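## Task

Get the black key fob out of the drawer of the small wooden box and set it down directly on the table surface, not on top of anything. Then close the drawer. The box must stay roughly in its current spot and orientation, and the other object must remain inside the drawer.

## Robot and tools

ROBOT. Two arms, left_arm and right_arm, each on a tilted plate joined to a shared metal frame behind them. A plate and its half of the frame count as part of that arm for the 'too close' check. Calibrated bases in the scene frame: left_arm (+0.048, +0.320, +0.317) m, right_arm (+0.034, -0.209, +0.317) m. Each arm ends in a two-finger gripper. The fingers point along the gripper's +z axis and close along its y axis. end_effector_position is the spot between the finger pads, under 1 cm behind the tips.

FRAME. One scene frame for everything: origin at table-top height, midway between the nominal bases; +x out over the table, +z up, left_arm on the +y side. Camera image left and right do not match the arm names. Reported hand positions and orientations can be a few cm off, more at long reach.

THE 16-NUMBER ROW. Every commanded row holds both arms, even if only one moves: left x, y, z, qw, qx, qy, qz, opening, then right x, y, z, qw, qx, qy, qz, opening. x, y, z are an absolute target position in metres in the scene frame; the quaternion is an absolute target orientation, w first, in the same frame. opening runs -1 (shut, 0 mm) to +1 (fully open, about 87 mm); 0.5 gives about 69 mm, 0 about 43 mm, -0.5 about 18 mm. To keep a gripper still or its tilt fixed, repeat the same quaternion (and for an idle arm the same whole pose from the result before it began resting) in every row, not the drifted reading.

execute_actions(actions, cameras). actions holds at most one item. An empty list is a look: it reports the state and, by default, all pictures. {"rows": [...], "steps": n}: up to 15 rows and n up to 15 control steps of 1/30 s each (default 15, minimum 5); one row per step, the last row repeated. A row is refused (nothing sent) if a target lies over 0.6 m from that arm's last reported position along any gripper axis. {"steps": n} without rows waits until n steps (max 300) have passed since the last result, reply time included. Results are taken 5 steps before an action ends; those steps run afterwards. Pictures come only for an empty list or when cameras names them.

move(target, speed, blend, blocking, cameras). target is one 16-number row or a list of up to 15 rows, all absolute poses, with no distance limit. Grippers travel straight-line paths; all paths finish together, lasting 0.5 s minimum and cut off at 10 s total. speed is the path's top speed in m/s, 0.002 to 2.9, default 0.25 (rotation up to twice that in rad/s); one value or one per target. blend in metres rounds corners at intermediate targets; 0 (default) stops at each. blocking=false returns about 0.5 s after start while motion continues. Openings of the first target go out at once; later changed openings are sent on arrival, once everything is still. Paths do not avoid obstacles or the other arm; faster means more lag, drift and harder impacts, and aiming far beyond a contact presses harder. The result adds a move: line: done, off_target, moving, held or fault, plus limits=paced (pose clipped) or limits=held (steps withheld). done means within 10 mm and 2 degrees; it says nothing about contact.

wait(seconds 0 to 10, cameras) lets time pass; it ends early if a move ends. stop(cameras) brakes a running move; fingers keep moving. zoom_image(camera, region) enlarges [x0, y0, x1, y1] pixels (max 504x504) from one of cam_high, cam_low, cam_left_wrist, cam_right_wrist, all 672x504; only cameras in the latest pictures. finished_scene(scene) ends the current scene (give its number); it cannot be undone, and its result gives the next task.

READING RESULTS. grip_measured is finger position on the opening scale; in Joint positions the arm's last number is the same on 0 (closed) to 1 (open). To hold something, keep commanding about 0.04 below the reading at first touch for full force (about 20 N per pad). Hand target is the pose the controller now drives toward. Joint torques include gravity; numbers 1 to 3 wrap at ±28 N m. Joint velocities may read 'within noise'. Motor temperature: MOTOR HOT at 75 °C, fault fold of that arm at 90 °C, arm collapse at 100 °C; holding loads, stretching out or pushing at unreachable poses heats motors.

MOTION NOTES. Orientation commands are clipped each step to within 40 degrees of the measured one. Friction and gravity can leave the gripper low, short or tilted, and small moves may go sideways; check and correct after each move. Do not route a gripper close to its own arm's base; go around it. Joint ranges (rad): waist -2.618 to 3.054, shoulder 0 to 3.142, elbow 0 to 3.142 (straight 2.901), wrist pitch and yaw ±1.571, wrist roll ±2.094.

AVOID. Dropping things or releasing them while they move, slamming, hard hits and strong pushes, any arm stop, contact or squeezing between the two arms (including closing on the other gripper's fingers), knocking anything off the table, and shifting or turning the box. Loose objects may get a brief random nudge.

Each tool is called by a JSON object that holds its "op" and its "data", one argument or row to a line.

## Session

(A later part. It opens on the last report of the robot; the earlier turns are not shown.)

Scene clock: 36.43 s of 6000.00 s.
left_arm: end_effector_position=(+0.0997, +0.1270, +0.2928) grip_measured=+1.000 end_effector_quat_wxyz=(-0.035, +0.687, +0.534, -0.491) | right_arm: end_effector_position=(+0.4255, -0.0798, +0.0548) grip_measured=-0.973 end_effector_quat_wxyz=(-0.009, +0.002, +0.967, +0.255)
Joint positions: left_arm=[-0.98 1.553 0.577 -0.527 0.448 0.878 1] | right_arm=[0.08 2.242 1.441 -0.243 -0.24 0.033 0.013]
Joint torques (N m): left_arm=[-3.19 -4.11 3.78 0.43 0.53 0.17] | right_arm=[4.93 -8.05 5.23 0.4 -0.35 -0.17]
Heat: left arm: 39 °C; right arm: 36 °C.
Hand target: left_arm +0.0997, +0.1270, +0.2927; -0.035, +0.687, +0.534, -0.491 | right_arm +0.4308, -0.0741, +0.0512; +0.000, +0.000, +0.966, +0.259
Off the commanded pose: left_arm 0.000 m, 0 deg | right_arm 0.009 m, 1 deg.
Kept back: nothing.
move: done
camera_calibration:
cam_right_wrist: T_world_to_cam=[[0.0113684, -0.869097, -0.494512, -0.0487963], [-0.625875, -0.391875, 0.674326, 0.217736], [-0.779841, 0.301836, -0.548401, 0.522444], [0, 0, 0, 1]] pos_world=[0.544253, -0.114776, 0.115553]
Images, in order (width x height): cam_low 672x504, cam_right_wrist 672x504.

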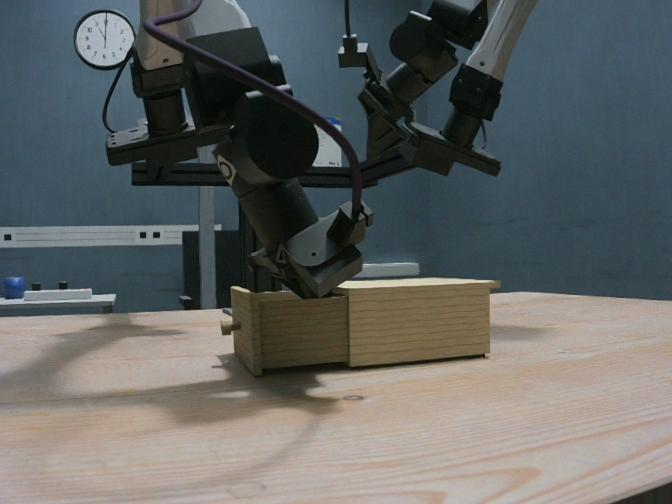

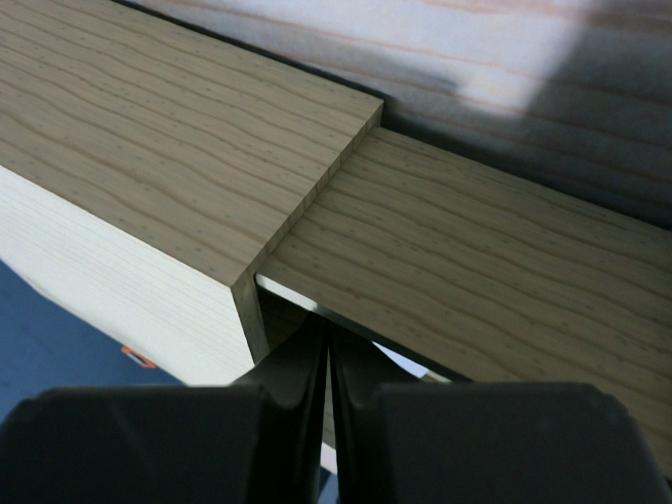

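{"op": "move", "data": {
  "target": [0.0997, 0.1270, 0.2928, -0.035, 0.687, 0.534, -0.491, 1, 0.430, -0.0605, 0.043, 0, 0, 0.9659, 0.2588, -1],
  "speed": 0.08,
  "cameras": ["cam_right_wrist"]
}}

Scene clock: 37.57 s of 6000.00 s.
left_arm: end_effector_position=(+0.0997, +0.1270, +0.2928) grip_measured=+1.000 end_effector_quat_wxyz=(-0.035, +0.687, +0.534, -0.491) | right_arm: end_effector_position=(+0.4230, -0.0702, +0.0495) grip_measured=-0.973 end_effector_quat_wxyz=(-0.013, +0.002, +0.966, +0.257)
Joint positions: left_arm=[-0.98 1.553 0.577 -0.527 0.448 0.878 1] | right_arm=[0.096 2.269 1.454 -0.234 -0.236 0.047 0.013]
Joint torques (N m): left_arm=[-3.18 -4.07 3.78 0.42 0.53 0.18] | right_arm=[5.78 -7.27 5.64 0.53 -0.28 -0.04]
Heat: left arm: 39 °C; right arm: 36 °C.
Hand target: left_arm +0.0997, +0.1270, +0.2927; -0.035, +0.687, +0.534, -0.491 | right_arm +0.4296, -0.0608, +0.0435; +0.000, +0.000, +0.966, +0.259
Off the commanded pose: left_arm 0.000 m, 0 deg | right_arm 0.014 m, 1 deg.
Kept back: nothing.
move: off_target (right_arm)
camera_calibration:
cam_right_wrist: T_world_to_cam=[[0.0103546, -0.867234, -0.497793, -0.0423949], [-0.620011, -0.396141, 0.677243, 0.220621], [-0.784525, 0.301625, -0.541797, 0.516259], [0, 0, 0, 1]] pos_world=[0.542244, -0.105086, 0.10919]
Images, in order (width x height): cam_right_wrist 672x504.

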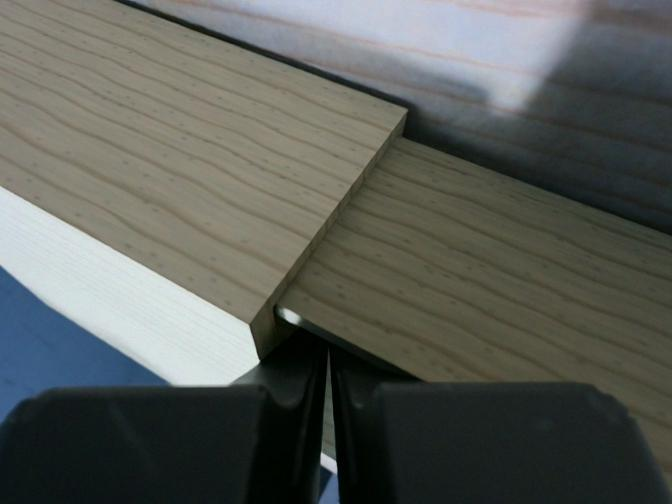

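{"op": "move", "data": {
  "target": [0.0997, 0.1270, 0.2928, -0.035, 0.687, 0.534, -0.491, 1, 0.428, -0.0525, 0.036, 0, 0, 0.9659, 0.2588, -1],
  "speed": 0.08,
  "cameras": ["cam_right_wrist"]
}}

Scene clock: 38.50 s of 6000.00 s.
left_arm: end_effector_position=(+0.0997, +0.1270, +0.2928) grip_measured=+1.000 end_effector_quat_wxyz=(-0.035, +0.687, +0.534, -0.491) | right_arm: end_effector_position=(+0.4230, -0.0696, +0.0479) grip_measured=-0.974 end_effector_quat_wxyz=(-0.015, +0.006, +0.967, +0.253)
Joint positions: left_arm=[-0.98 1.553 0.577 -0.527 0.448 0.878 1] | right_arm=[0.098 2.275 1.461 -0.236 -0.229 0.057 0.013]
Joint torques (N m): left_arm=[-3.18 -4.08 3.74 0.43 0.53 0.18] | right_arm=[6.97 -5.93 5.57 0.72 -0.3 -0.04]
Heat: left arm: 39 °C; right arm: 36 °C.
Hand target: left_arm +0.0997, +0.1270, +0.2927; -0.035, +0.687, +0.534, -0.491 | right_arm +0.4270, -0.0530, +0.0374; +0.000, +0.000, +0.966, +0.259
Off the commanded pose: left_arm 0.000 m, 0 deg | right_arm 0.021 m, 2 deg.
Kept back: nothing.
move: off_target (right_arm)
camera_calibration:
cam_right_wrist: T_world_to_cam=[[0.00136345, -0.870489, -0.492186, -0.0393044], [-0.618436, -0.387512, 0.683646, 0.221617], [-0.785834, 0.303453, -0.53887, 0.515814], [0, 0, 0, 1]] pos_world=[0.542454, -0.10486, 0.107104]
Images, in order (width x height): cam_right_wrist 672x504.

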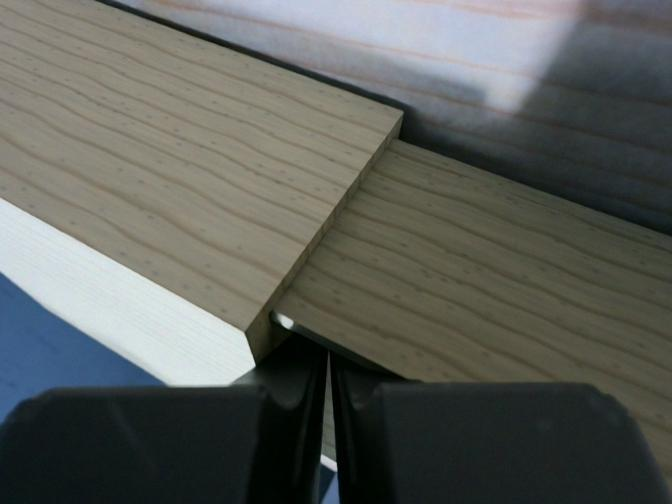

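{"op": "execute_actions", "data": {
  "actions": [],
  "cameras": ["cam_low", "cam_high"]
}}

{"op": "zoom_image", "data": {
  "camera": "cam_low",
  "region": [200, 180, 420, 390]
}}

{"op": "zoom_image", "data": {
  "camera": "cam_high",
  "region": [270, 250, 420, 370]
}}

Scene clock: 40.67 s of 6000.00 s.
left_arm: end_effector_position=(+0.0997, +0.1270, +0.2928) grip_measured=+1.000 end_effector_quat_wxyz=(-0.035, +0.687, +0.534, -0.491) | right_arm: end_effector_position=(+0.4231, -0.0695, +0.0479) grip_measured=-0.974 end_effector_quat_wxyz=(-0.015, +0.006, +0.967, +0.253)
Joint positions: left_arm=[-0.98 1.553 0.577 -0.527 0.448 0.878 1] | right_arm=[0.099 2.275 1.461 -0.236 -0.228 0.058 0.013]
Joint velocities: within noise
Joint torques (N m): left_arm=[-3.22 -4.05 3.77 0.43 0.53 0.19] | right_arm=[6.9 -5.94 5.6 0.72 -0.25 -0.07]
Motor temperatures (°C): left_arm=[27 37 39 30 25 28 24] | right_arm=[26 36 32 31 28 29 29]
Heat: left arm: 39 °C; right arm: 36 °C.
Hand target: left_arm +0.0997, +0.1270, +0.2927; -0.035, +0.687, +0.534, -0.491 | right_arm +0.4270, -0.0529, +0.0374; +0.000, +0.000, +0.966, +0.259
Off the commanded pose: left_arm 0.000 m, 0 deg | right_arm 0.021 m, 2 deg.
Steps of this call (1-65: nothing new was sent). Readings (end_effector_position of left_arm | right_arm):
1: (+0.0997, +0.1270, +0.2928) | (+0.4232, -0.0696, +0.0479)
2: (+0.0997, +0.1270, +0.2928) | (+0.4232, -0.0696, +0.0479)
4: (+0.0997, +0.1270, +0.2928) | (+0.4232, -0.0696, +0.0479)
8: (+0.0997, +0.1270, +0.2928) | (+0.4232, -0.0696, +0.0479)
65: the state above
Images, in order (width x height): cam_high 672x504, cam_low 672x504.

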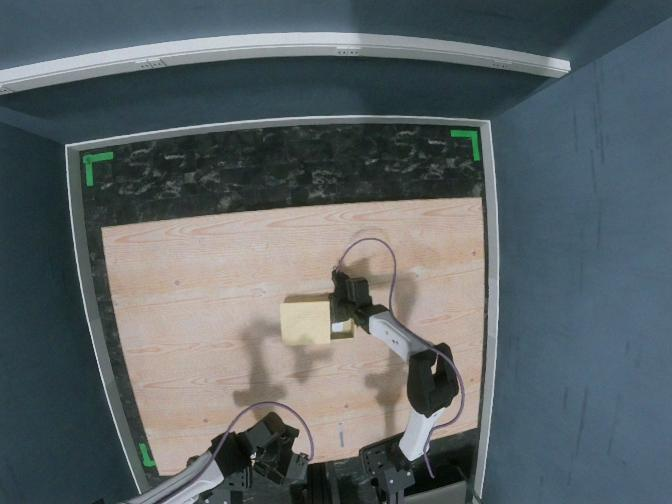

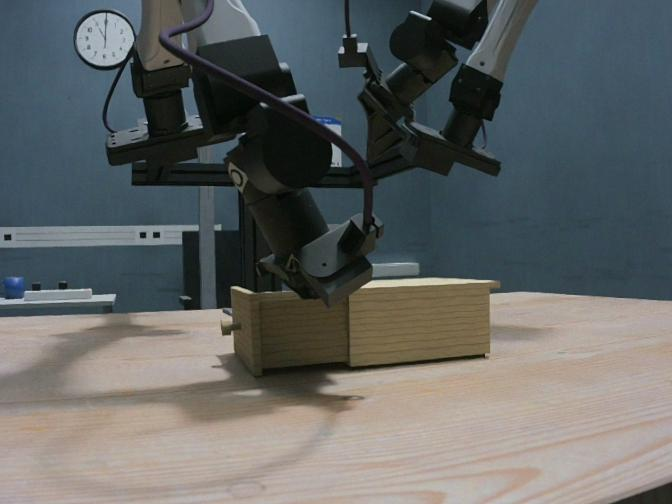

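Scaled by 2.291 from the camera's 672x504 image, which has a finer 960x720 frame.

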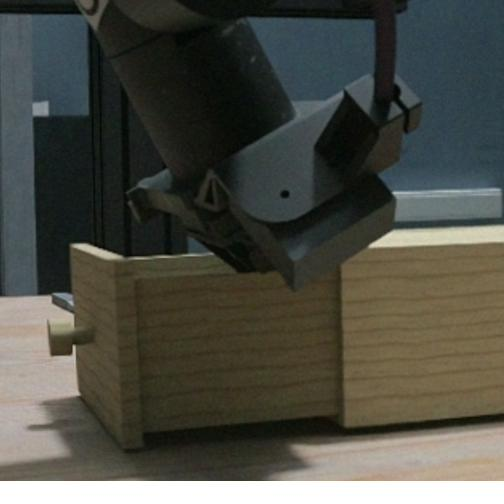

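Scaled by 3.360 from the camera's 672x504 image, which has a finer 960x720 frame.

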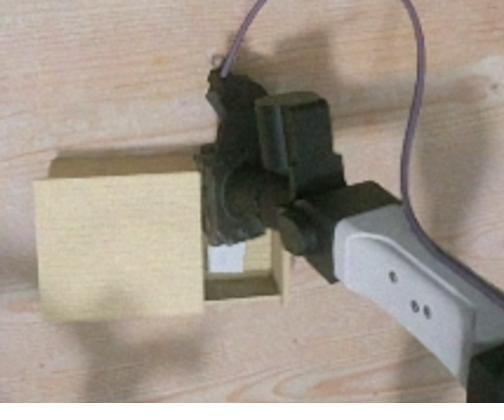

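{"op": "move", "data": {
  "target": [
    [0.0997, 0.1270, 0.2928, -0.035, 0.687, 0.534, -0.491, 1, 0.425, -0.085, 0.11, 0, 0, 0.9659, 0.2588, -1],
    [0.0997, 0.1270, 0.2928, -0.035, 0.687, 0.534, -0.491, 1, 0.425, -0.095, 0.13, 0.2090, 0.0560, 0.9430, 0.2527, -1],
    [0.0997, 0.1270, 0.2928, -0.035, 0.687, 0.534, -0.491, 1, 0.425, -0.085, 0.085, 0.2090, 0.0560, 0.9430, 0.2527, -1]
  ],
  "speed": [0.15, 0.25, 0.1],
  "blend": [0.02, 0.0, 0],
  "cameras": ["cam_right_wrist", "cam_low", "cam_high"]
}}

Scene clock: 45.43 s of 6000.00 s.
left_arm: end_effector_position=(+0.0997, +0.1270, +0.2928) grip_measured=+1.000 end_effector_quat_wxyz=(-0.035, +0.687, +0.534, -0.491) | right_arm: end_effector_position=(+0.4185, -0.0812, +0.0894) grip_measured=-0.974 end_effector_quat_wxyz=(+0.200, +0.049, +0.944, +0.259)
Joint positions: left_arm=[-0.98 1.553 0.577 -0.527 0.448 0.878 1] | right_arm=[0.099 2.007 0.843 0.566 -0.212 0.131 0.013]
Joint torques (N m): left_arm=[-3.19 -4.18 3.77 0.43 0.53 0.18] | right_arm=[2.59 -6.35 3.3 1.11 -0.19 -0.12]
Heat: left arm: 39 °C; right arm: 36 °C.
Hand target: left_arm +0.0997, +0.1270, +0.2927; -0.035, +0.687, +0.534, -0.491 | right_arm +0.4249, -0.0851, +0.0852; +0.209, +0.056, +0.943, +0.253
Off the commanded pose: left_arm 0.000 m, 0 deg | right_arm 0.009 m, 1 deg.
Kept back: nothing.
move: done
camera_calibration:
cam_right_wrist: T_world_to_cam=[[0.0310493, -0.864452, -0.501755, -0.040017], [-0.893876, -0.248636, 0.373049, 0.340249], [-0.447237, 0.436924, -0.780433, 0.428911], [0, 0, 0, 1]] pos_world=[0.497208, -0.137396, 0.187728]
Images, in order (width x height): cam_high 672x504, cam_low 672x504, cam_right_wrist 672x504.

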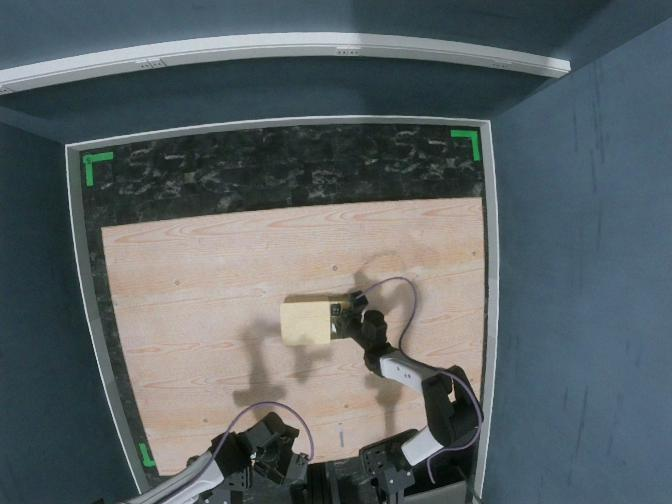

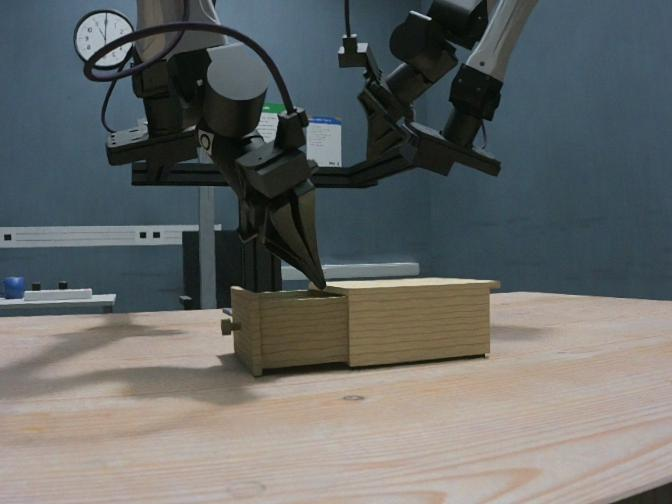

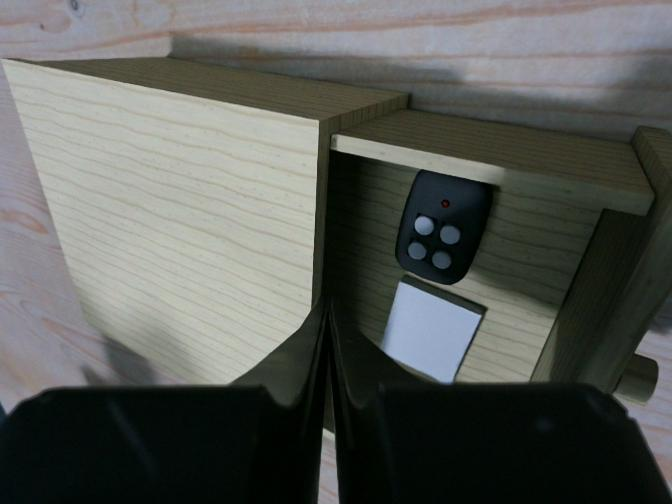

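{"op": "zoom_image", "data": {
  "camera": "cam_right_wrist",
  "region": [280, 110, 530, 330]
}}

Scaled by 2.016 from the camera's 672x504 image, which has a finer 960x720 frame.

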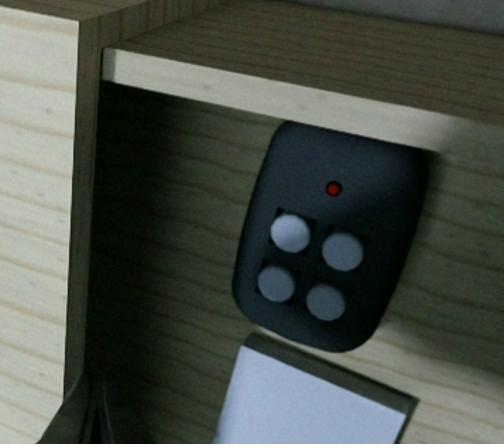

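{"op": "move", "data": {
  "target": [
    [0.0997, 0.1270, 0.2928, -0.035, 0.687, 0.534, -0.491, 1, 0.430, -0.078, 0.070, 0.2090, 0.0560, 0.9430, 0.2527, -1],
    [0.0997, 0.1270, 0.2928, -0.035, 0.687, 0.534, -0.491, 1, 0.431, -0.070, 0.048, 0.2090, 0.0560, 0.9430, 0.2527, -1]
  ],
  "speed": 0.08,
  "blend": [0.005, 0],
  "cameras": ["cam_right_wrist"]
}}

{"op": "zoom_image", "data": {
  "camera": "cam_right_wrist",
  "region": [250, 110, 530, 380]
}}

Scene clock: 47.57 s of 6000.00 s.
left_arm: end_effector_position=(+0.0997, +0.1270, +0.2928) grip_measured=+1.000 end_effector_quat_wxyz=(-0.035, +0.687, +0.534, -0.491) | right_arm: end_effector_position=(+0.4263, -0.0705, +0.0515) grip_measured=-0.974 end_effector_quat_wxyz=(+0.201, +0.052, +0.944, +0.256)
Joint positions: left_arm=[-0.98 1.553 0.577 -0.527 0.448 0.878 1] | right_arm=[0.099 2.174 0.952 0.626 -0.206 0.137 0.013]
Joint torques (N m): left_arm=[-3.19 -4.05 3.77 0.42 0.52 0.17] | right_arm=[4.01 -6.64 2.97 1.16 -0.16 -0.11]
Heat: left arm: 39 °C; right arm: 36 °C.
Hand target: left_arm +0.0997, +0.1270, +0.2927; -0.035, +0.687, +0.534, -0.491 | right_arm +0.4309, -0.0700, +0.0482; +0.209, +0.056, +0.943, +0.253
Off the commanded pose: left_arm 0.000 m, 0 deg | right_arm 0.006 m, 1 deg.
Kept back: nothing.
move: done
camera_calibration:
cam_right_wrist: T_world_to_cam=[[0.0240869, -0.86621, -0.499099, -0.0474024], [-0.895572, -0.240557, 0.374277, 0.365159], [-0.444265, 0.437963, -0.781548, 0.39697], [0, 0, 0, 1]] pos_world=[0.504528, -0.127077, 0.149922]
Images, in order (width x height): cam_right_wrist 672x504.

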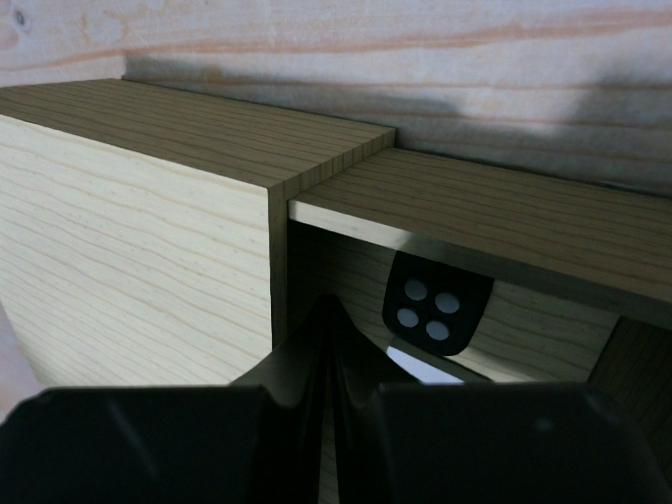

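Scaled by 1.800 from the camera's 672x504 image, which has a finer 960x720 frame.

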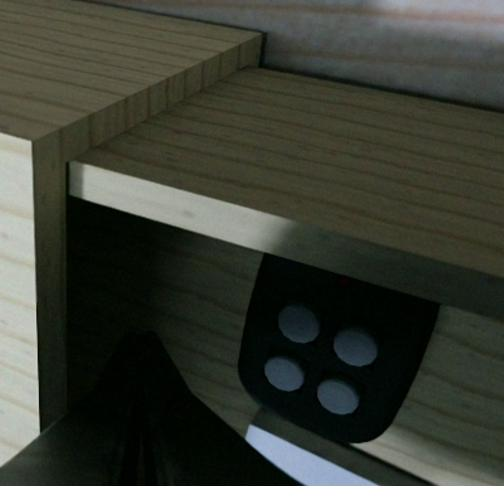

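{"op": "move", "data": {
  "target": [0.0997, 0.1270, 0.2928, -0.035, 0.687, 0.534, -0.491, 1, 0.431, -0.0665, 0.0165, 0.2090, 0.0560, 0.9430, 0.2527, -1],
  "speed": 0.06,
  "cameras": ["cam_right_wrist"]
}}

{"op": "zoom_image", "data": {
  "camera": "cam_right_wrist",
  "region": [230, 160, 530, 390]
}}

Scene clock: 50.80 s of 6000.00 s.
left_arm: end_effector_position=(+0.0997, +0.1270, +0.2928) grip_measured=+1.000 end_effector_quat_wxyz=(-0.035, +0.687, +0.534, -0.491) | right_arm: end_effector_position=(+0.4263, -0.0649, +0.0284) grip_measured=-0.974 end_effector_quat_wxyz=(+0.199, +0.053, +0.942, +0.264)
Joint positions: left_arm=[-0.98 1.553 0.577 -0.527 0.448 0.878 1] | right_arm=[0.089 2.272 1.014 0.661 -0.229 0.137 0.013]
Joint torques (N m): left_arm=[-3.21 -4.08 3.78 0.43 0.54 0.18] | right_arm=[3.63 -4.81 4.33 1.25 -0.1 -0.22]
Heat: left arm: 39 °C; right arm: 36 °C.
Hand target: left_arm +0.0997, +0.1270, +0.2927; -0.035, +0.687, +0.534, -0.491 | right_arm +0.4305, -0.0668, +0.0172; +0.209, +0.056, +0.943, +0.253
Off the commanded pose: left_arm 0.000 m, 0 deg | right_arm 0.013 m, 2 deg.
Kept back: nothing.
move: off_target (right_arm)
camera_calibration:
cam_right_wrist: T_world_to_cam=[[0.0243563, -0.858481, -0.512267, -0.0533365], [-0.894358, -0.247671, 0.372536, 0.374297], [-0.446689, 0.449077, -0.773821, 0.378036], [0, 0, 0, 1]] pos_world=[0.504919, -0.122853, 0.12577]
Images, in order (width x height): cam_right_wrist 672x504.

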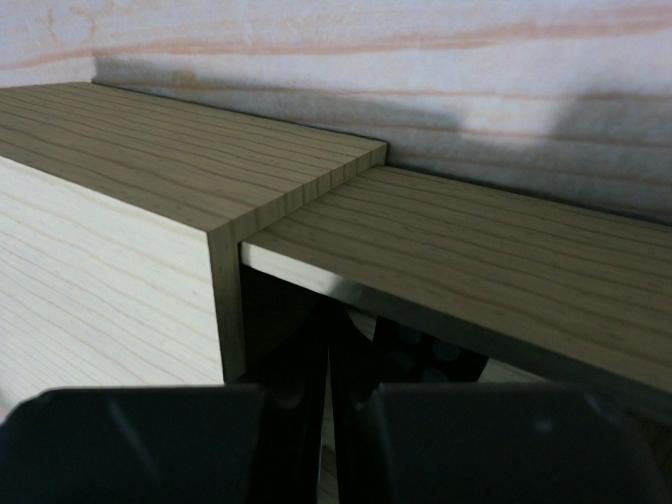

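Scaled by 1.680 from the camera's 672x504 image, which has a finer 960x720 frame.

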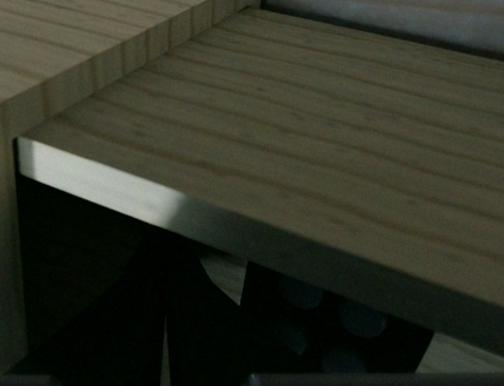

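{"op": "move", "data": {
  "target": [0.0997, 0.1270, 0.2928, -0.035, 0.687, 0.534, -0.491, 1, 0.431, -0.092, 0.0255, 0.2090, 0.0560, 0.9430, 0.2527, -1],
  "speed": 0.06,
  "cameras": ["cam_right_wrist", "cam_high"]
}}

{"op": "zoom_image", "data": {
  "camera": "cam_right_wrist",
  "region": [230, 160, 530, 390]
}}

Scene clock: 52.10 s of 6000.00 s.
left_arm: end_effector_position=(+0.0997, +0.1270, +0.2928) grip_measured=+1.000 end_effector_quat_wxyz=(-0.035, +0.687, +0.534, -0.491) | right_arm: end_effector_position=(+0.4269, -0.0723, +0.0284) grip_measured=-0.974 end_effector_quat_wxyz=(+0.199, +0.057, +0.937, +0.282)
Joint positions: left_arm=[-0.98 1.553 0.577 -0.527 0.448 0.878 1] | right_arm=[0.054 2.272 1.014 0.662 -0.293 0.133 0.013]
Joint torques (N m): left_arm=[-3.21 -4.05 3.81 0.43 0.53 0.19] | right_arm=[1.35 -9.5 0.39 0.92 0.06 -0.54]
Heat: left arm: 39 °C; right arm: 36 °C.
Hand target: left_arm +0.0997, +0.1270, +0.2927; -0.035, +0.687, +0.534, -0.491 | right_arm +0.4307, -0.0918, +0.0256; +0.208, +0.056, +0.943, +0.253
Off the commanded pose: left_arm 0.000 m, 0 deg | right_arm 0.020 m, 4 deg.
Kept back: nothing.
move: off_target (right_arm)
camera_calibration:
cam_right_wrist: T_world_to_cam=[[0.0250304, -0.837999, -0.545097, -0.0575636], [-0.895079, -0.261618, 0.361094, 0.372632], [-0.445204, 0.478867, -0.756624, 0.382628], [0, 0, 0, 1]] pos_world=[0.505323, -0.133979, 0.123572]
Images, in order (width x height): cam_high 672x504, cam_right_wrist 672x504.

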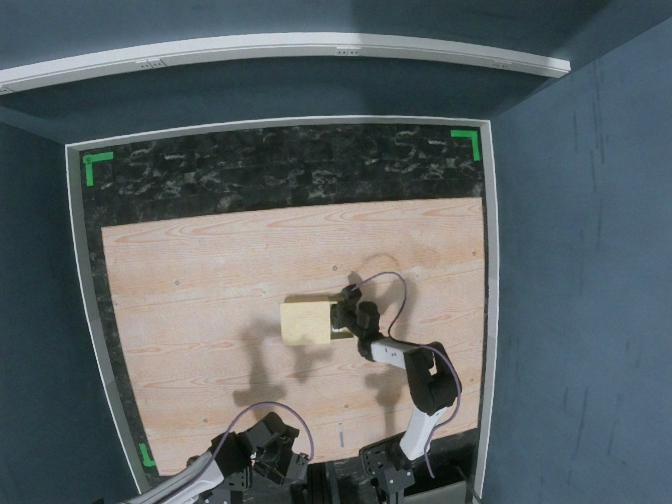

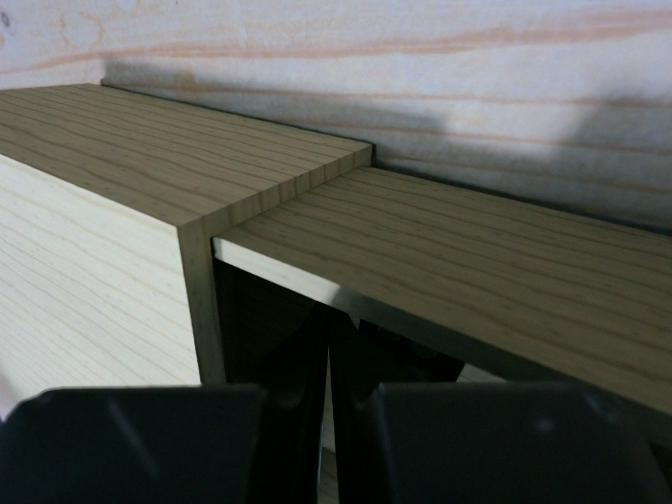

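Scaled by 1.680 from the camera's 672x504 image, which has a finer 960x720 frame.

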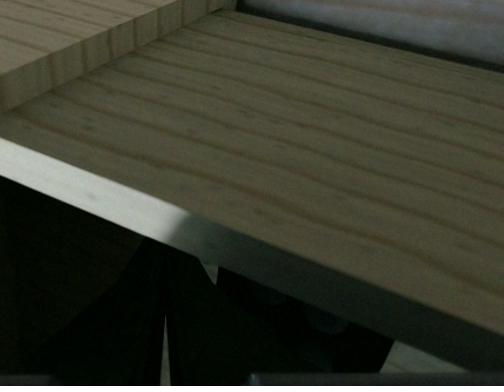

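{"op": "move", "data": {
  "target": [0.0997, 0.1270, 0.2928, -0.035, 0.687, 0.534, -0.491, 1, 0.431, -0.099, 0.032, 0.2090, 0.0560, 0.9430, 0.2527, -1],
  "speed": 0.05,
  "cameras": ["cam_right_wrist", "cam_low"]
}}

{"op": "zoom_image", "data": {
  "camera": "cam_right_wrist",
  "region": [230, 160, 530, 390]
}}

Scene clock: 54.07 s of 6000.00 s.
left_arm: end_effector_position=(+0.0997, +0.1270, +0.2928) grip_measured=+1.000 end_effector_quat_wxyz=(-0.035, +0.687, +0.534, -0.491) | right_arm: end_effector_position=(+0.4218, -0.0768, +0.0290) grip_measured=-0.974 end_effector_quat_wxyz=(+0.198, +0.053, +0.938, +0.280)
Joint positions: left_arm=[-0.98 1.553 0.577 -0.527 0.448 0.878 1] | right_arm=[0.044 2.263 0.992 0.668 -0.299 0.12 0.013]
Joint torques (N m): left_arm=[-3.23 -4.14 3.74 0.43 0.53 0.18] | right_arm=[0.79 -11.08 0.44 0.74 0.04 -0.47]
Heat: left arm: 39 °C; right arm: 37 °C.
Hand target: left_arm +0.0997, +0.1270, +0.2927; -0.035, +0.687, +0.534, -0.491 | right_arm +0.4307, -0.0986, +0.0316; +0.209, +0.056, +0.943, +0.253
Off the commanded pose: left_arm 0.000 m, 0 deg | right_arm 0.024 m, 3 deg.
Kept back: nothing.
move: off_target (right_arm)
camera_calibration:
cam_right_wrist: T_world_to_cam=[[0.0302065, -0.840438, -0.541064, -0.0634053], [-0.893038, -0.265834, 0.363065, 0.365441], [-0.448967, 0.472224, -0.758573, 0.384072], [0, 0, 0, 1]] pos_world=[0.500703, -0.13751, 0.124361]
Images, in order (width x height): cam_low 672x504, cam_right_wrist 672x504.

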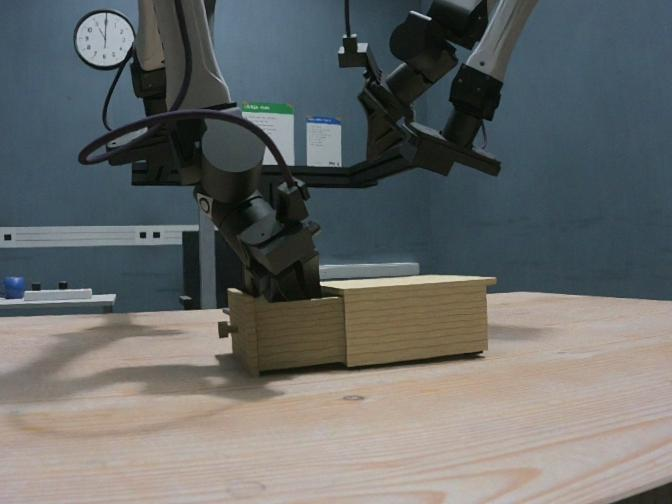

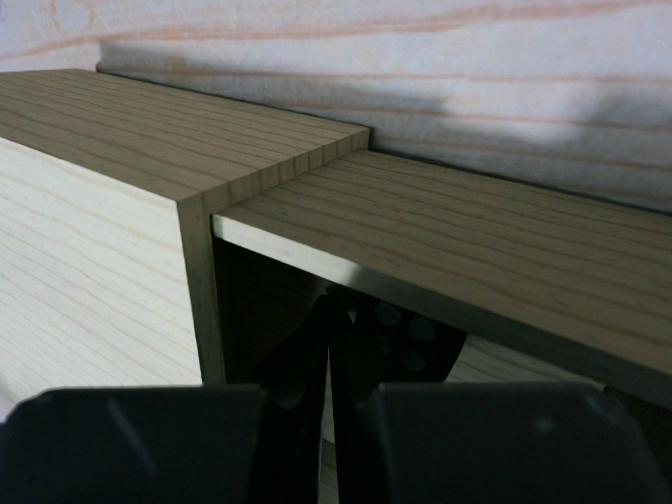

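Scaled by 1.680 from the camera's 672x504 image, which has a finer 960x720 frame.

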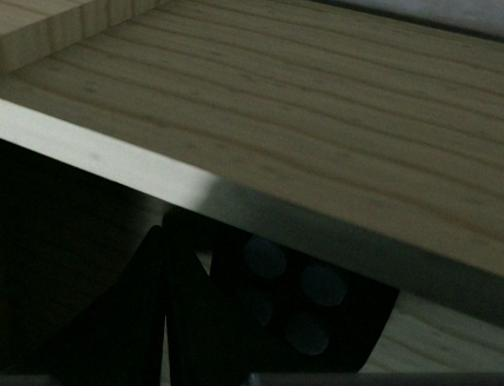

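{"op": "zoom_image", "data": {
  "camera": "cam_low",
  "region": [200, 200, 370, 390]
}}

Scaled by 2.653 from the camera's 672x504 image, which has a finer 960x720 frame.

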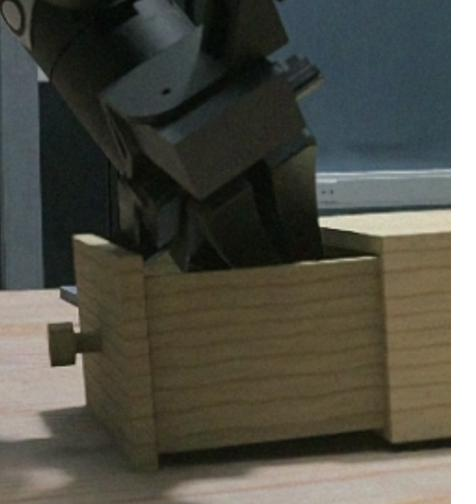

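{"op": "move", "data": {
  "target": [
    [0.0997, 0.1270, 0.2928, -0.035, 0.687, 0.534, -0.491, 1, 0.432, -0.076, 0.030, 0.2121, 0.0397, 0.9568, 0.1790, -1],
    [0.0997, 0.1270, 0.2928, -0.035, 0.687, 0.534, -0.491, 1, 0.432, -0.094, 0.028, 0.2152, 0.0226, 0.9709, 0.1021, -1]
  ],
  "speed": 0.08,
  "cameras": ["cam_right_wrist", "cam_low"]
}}

{"op": "zoom_image", "data": {
  "camera": "cam_right_wrist",
  "region": [230, 160, 530, 390]
}}

{"op": "zoom_image", "data": {
  "camera": "cam_low",
  "region": [200, 200, 370, 390]
}}

Scene clock: 57.13 s of 6000.00 s.
left_arm: end_effector_position=(+0.0997, +0.1270, +0.2928) grip_measured=+1.000 end_effector_quat_wxyz=(-0.035, +0.687, +0.534, -0.491) | right_arm: end_effector_position=(+0.4258, -0.0810, +0.0283) grip_measured=-0.974 end_effector_quat_wxyz=(+0.212, +0.023, +0.967, +0.137)
Joint positions: left_arm=[-0.98 1.553 0.577 -0.527 0.448 0.878 1] | right_arm=[0.171 2.232 0.988 0.637 0.078 0.065 0.013]
Joint torques (N m): left_arm=[-3.21 -4.07 3.74 0.42 0.53 0.17] | right_arm=[4.05 -8.91 2.81 0.76 0.48 -0.38]
Heat: left arm: 39 °C; right arm: 37 °C.
Hand target: left_arm +0.0997, +0.1270, +0.2927; -0.035, +0.687, +0.534, -0.491 | right_arm +0.4318, -0.0940, +0.0284; +0.215, +0.023, +0.971, +0.103
Off the commanded pose: left_arm 0.000 m, 0 deg | right_arm 0.014 m, 4 deg.
Kept back: nothing.
move: off_target (right_arm)
camera_calibration:
cam_right_wrist: T_world_to_cam=[[0.0334618, -0.962876, -0.267863, -0.0864141], [-0.900204, -0.145468, 0.410452, 0.379583], [-0.43418, 0.227397, -0.871653, 0.364494], [0, 0, 0, 1]] pos_world=[0.502849, -0.110874, 0.138764]
Images, in order (width x height): cam_low 672x504, cam_right_wrist 672x504.

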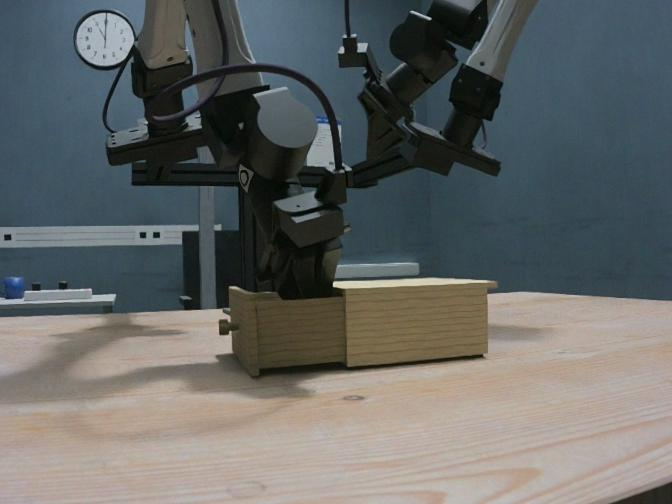

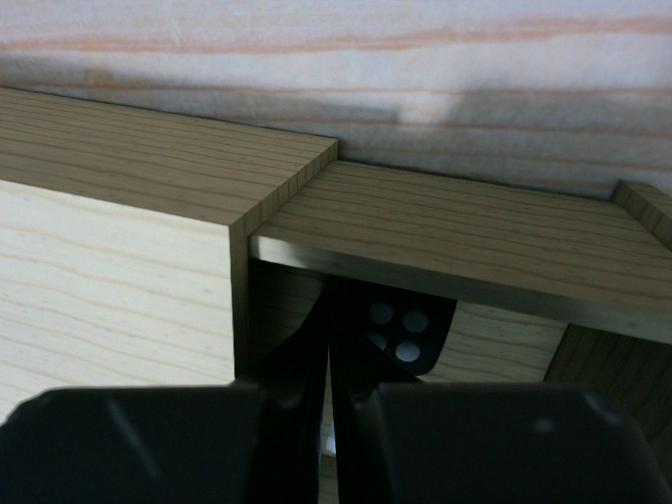

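Scaled by 1.680 from the camera's 672x504 image, which has a finer 960x720 frame.

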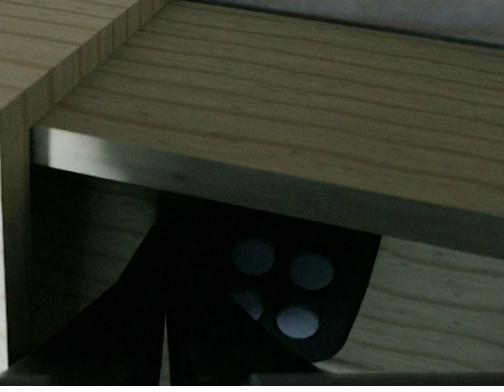

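Scaled by 2.653 from the camera's 672x504 image, which has a finer 960x720 frame.

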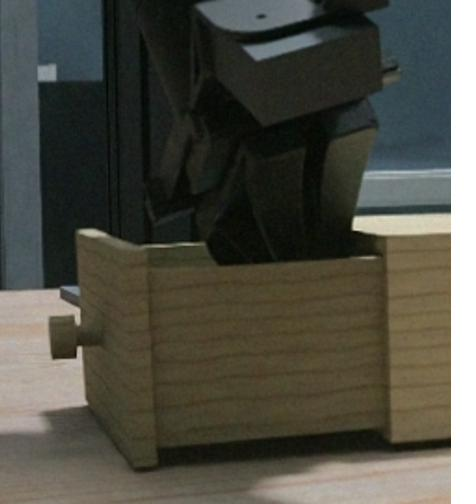

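{"op": "move", "data": {
  "target": [0.0997, 0.1270, 0.2928, -0.035, 0.687, 0.534, -0.491, 1, 0.432, -0.103, 0.029, 0.2152, 0.0226, 0.9709, 0.1021, -1],
  "speed": 0.06,
  "cameras": ["cam_right_wrist", "cam_low"]
}}

{"op": "zoom_image", "data": {
  "camera": "cam_right_wrist",
  "region": [230, 160, 530, 390]
}}

Scene clock: 58.17 s of 6000.00 s.
left_arm: end_effector_position=(+0.0997, +0.1270, +0.2928) grip_measured=+1.000 end_effector_quat_wxyz=(-0.035, +0.687, +0.534, -0.491) | right_arm: end_effector_position=(+0.4261, -0.0813, +0.0286) grip_measured=-0.974 end_effector_quat_wxyz=(+0.212, +0.020, +0.968, +0.136)
Joint positions: left_arm=[-0.98 1.553 0.577 -0.527 0.448 0.878 1] | right_arm=[0.172 2.231 0.988 0.637 0.08 0.059 0.013]
Joint torques (N m): left_arm=[-3.21 -4.07 3.71 0.42 0.53 0.18] | right_arm=[2.1 -9.91 1.78 0.72 0.38 -0.43]
Heat: left arm: 39 °C; right arm: 37 °C.
Hand target: left_arm +0.0997, +0.1270, +0.2927; -0.035, +0.687, +0.534, -0.491 | right_arm +0.4316, -0.1026, +0.0290; +0.215, +0.023, +0.971, +0.103
Off the commanded pose: left_arm 0.000 m, 0 deg | right_arm 0.023 m, 4 deg.
Kept back: nothing.
move: off_target (right_arm)
camera_calibration:
cam_right_wrist: T_world_to_cam=[[0.0385681, -0.963687, -0.264235, -0.0889969], [-0.90028, -0.148254, 0.409289, 0.37952], [-0.4336, 0.2221, -0.873305, 0.364248], [0, 0, 0, 1]] pos_world=[0.503044, -0.110399, 0.13925]
Images, in order (width x height): cam_low 672x504, cam_right_wrist 672x504.

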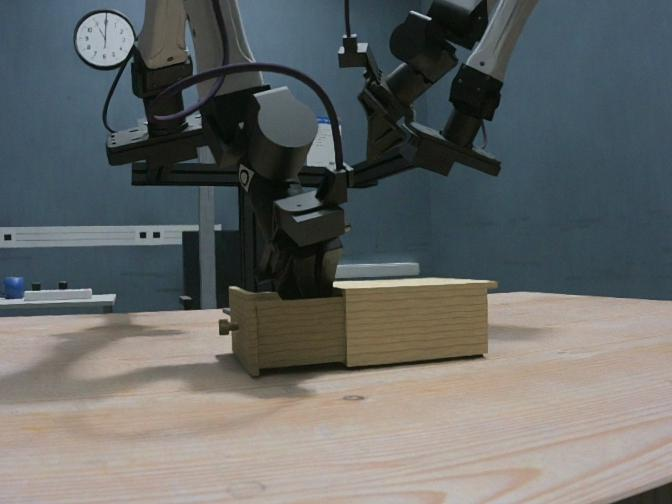

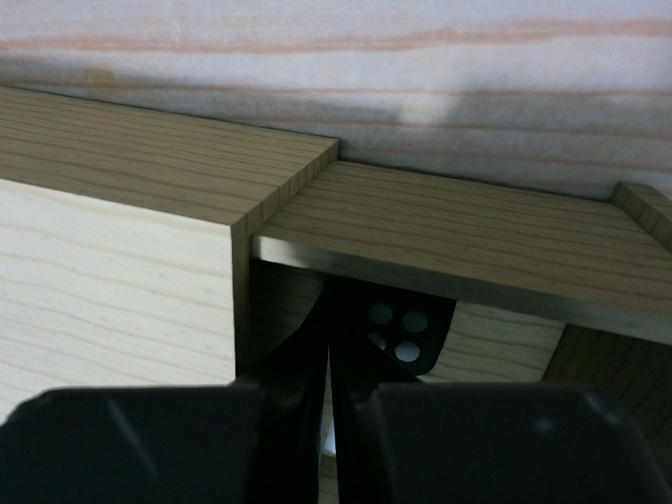

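Scaled by 1.680 from the camera's 672x504 image, which has a finer 960x720 frame.

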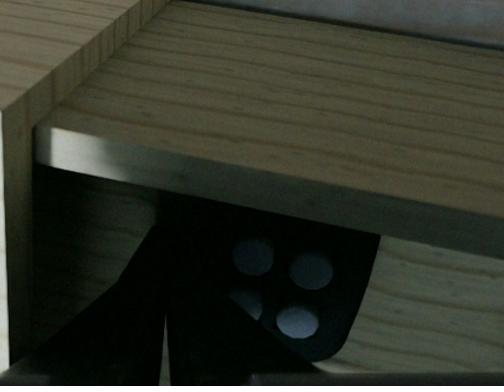

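{"op": "move", "data": {
  "target": [0.0997, 0.1270, 0.2928, -0.035, 0.687, 0.534, -0.491, 1, 0.431, -0.110, 0.030, 0.2152, 0.0226, 0.9709, 0.1021, -1],
  "speed": 0.05,
  "cameras": ["cam_right_wrist", "cam_low"]
}}

{"op": "zoom_image", "data": {
  "camera": "cam_right_wrist",
  "region": [230, 160, 530, 390]
}}

Scene clock: 60.90 s of 6000.00 s.
left_arm: end_effector_position=(+0.0997, +0.1270, +0.2928) grip_measured=+1.000 end_effector_quat_wxyz=(-0.035, +0.687, +0.534, -0.491) | right_arm: end_effector_position=(+0.4275, -0.0886, +0.0286) grip_measured=-0.974 end_effector_quat_wxyz=(+0.214, +0.021, +0.968, +0.131)
Joint positions: left_arm=[-0.98 1.553 0.577 -0.527 0.448 0.878 1] | right_arm=[0.158 2.223 0.983 0.636 0.077 0.05 0.013]
Joint torques (N m): left_arm=[-3.21 -4.12 3.71 0.43 0.54 0.18] | right_arm=[1.65 -10.06 0.95 0.78 0.24 -0.39]
Heat: left arm: 39 °C; right arm: 37 °C.
Hand target: left_arm +0.0997, +0.1270, +0.2927; -0.035, +0.687, +0.534, -0.491 | right_arm +0.4308, -0.1096, +0.0298; +0.215, +0.023, +0.971, +0.102
Off the commanded pose: left_arm 0.000 m, 0 deg | right_arm 0.022 m, 3 deg.
Kept back: nothing.
move: off_target (right_arm)
camera_calibration:
cam_right_wrist: T_world_to_cam=[[0.0358539, -0.965973, -0.256146, -0.0954332], [-0.901686, -0.141785, 0.408485, 0.380862], [-0.430903, 0.216317, -0.876088, 0.364857], [0, 0, 0, 1]] pos_world=[0.504057, -0.11711, 0.139625]
Images, in order (width x height): cam_low 672x504, cam_right_wrist 672x504.

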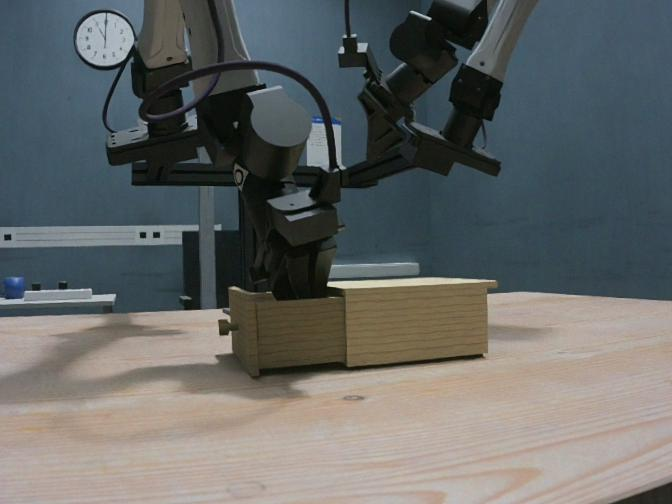

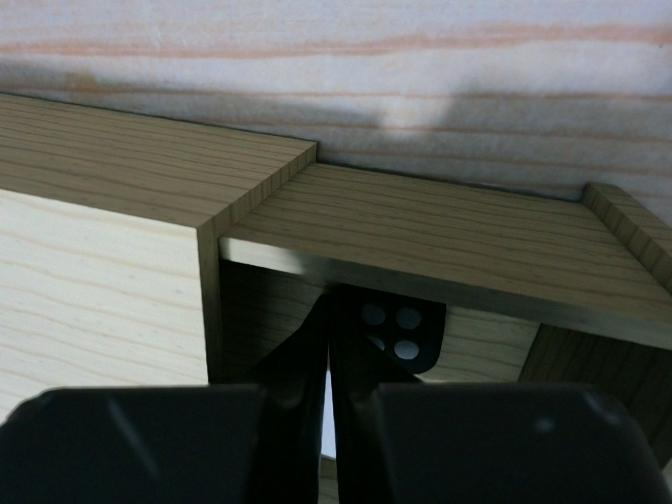

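Scaled by 1.680 from the camera's 672x504 image, which has a finer 960x720 frame.

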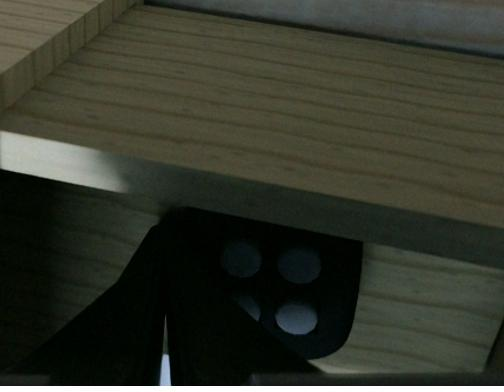

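{"op": "move", "data": {
  "target": [0.0997, 0.1270, 0.2928, -0.035, 0.687, 0.534, -0.491, 1, 0.431, -0.121, 0.030, 0.2164, 0.0, 0.9763, 0.0, -1],
  "speed": 0.05,
  "cameras": ["cam_right_wrist", "cam_low"]
}}

{"op": "zoom_image", "data": {
  "camera": "cam_right_wrist",
  "region": [230, 160, 530, 390]
}}

Scene clock: 64.40 s of 6000.00 s.
left_arm: end_effector_position=(+0.0997, +0.1270, +0.2928) grip_measured=+1.000 end_effector_quat_wxyz=(-0.035, +0.687, +0.534, -0.491) | right_arm: end_effector_position=(+0.4276, -0.1177, +0.0272) grip_measured=-0.974 end_effector_quat_wxyz=(+0.216, +0.005, +0.976, +0.014)
Joint positions: left_arm=[-0.98 1.553 0.577 -0.527 0.448 0.878 1] | right_arm=[0.194 2.221 0.988 0.622 0.33 -0.011 0.013]
Joint torques (N m): left_arm=[-3.23 -4.05 3.79 0.42 0.53 0.17] | right_arm=[4.93 -8.68 2.82 0.76 0.24 -0.26]
Heat: left arm: 39 °C; right arm: 38 °C.
Hand target: left_arm +0.0997, +0.1270, +0.2927; -0.035, +0.687, +0.534, -0.491 | right_arm +0.4310, -0.1211, +0.0300; +0.217, +0.000, +0.976, +0.000
Off the commanded pose: left_arm 0.000 m, 0 deg | right_arm 0.006 m, 2 deg.
Kept back: nothing.
move: done
camera_calibration:
cam_right_wrist: T_world_to_cam=[[0.0165596, -0.999623, -0.0218913, -0.125925], [-0.903392, -0.0243411, 0.428125, 0.39148], [-0.428497, 0.0126868, -0.903454, 0.34574], [0, 0, 0, 1]] pos_world=[0.503893, -0.120735, 0.142001]
Images, in order (width x height): cam_low 672x504, cam_right_wrist 672x504.

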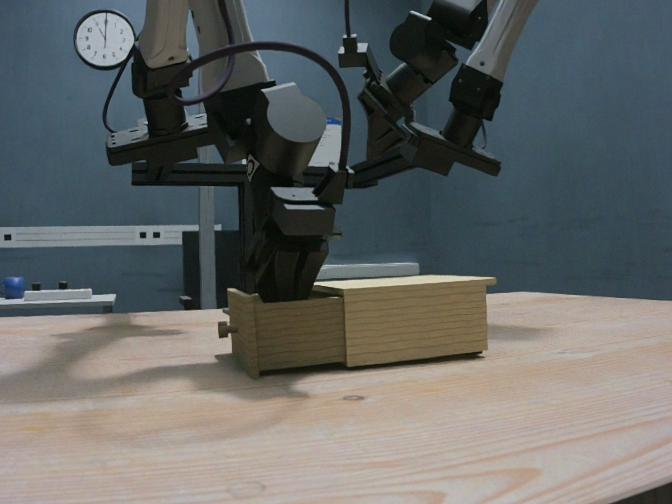

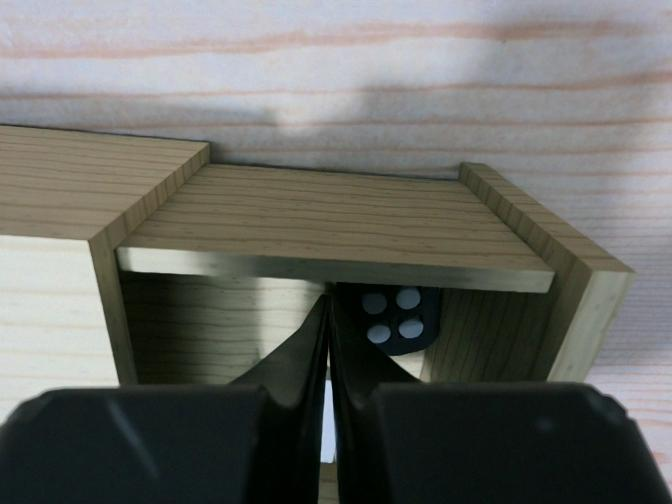

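Scaled by 1.680 from the camera's 672x504 image, which has a finer 960x720 frame.

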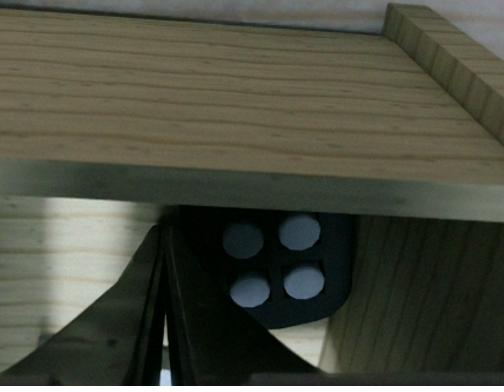

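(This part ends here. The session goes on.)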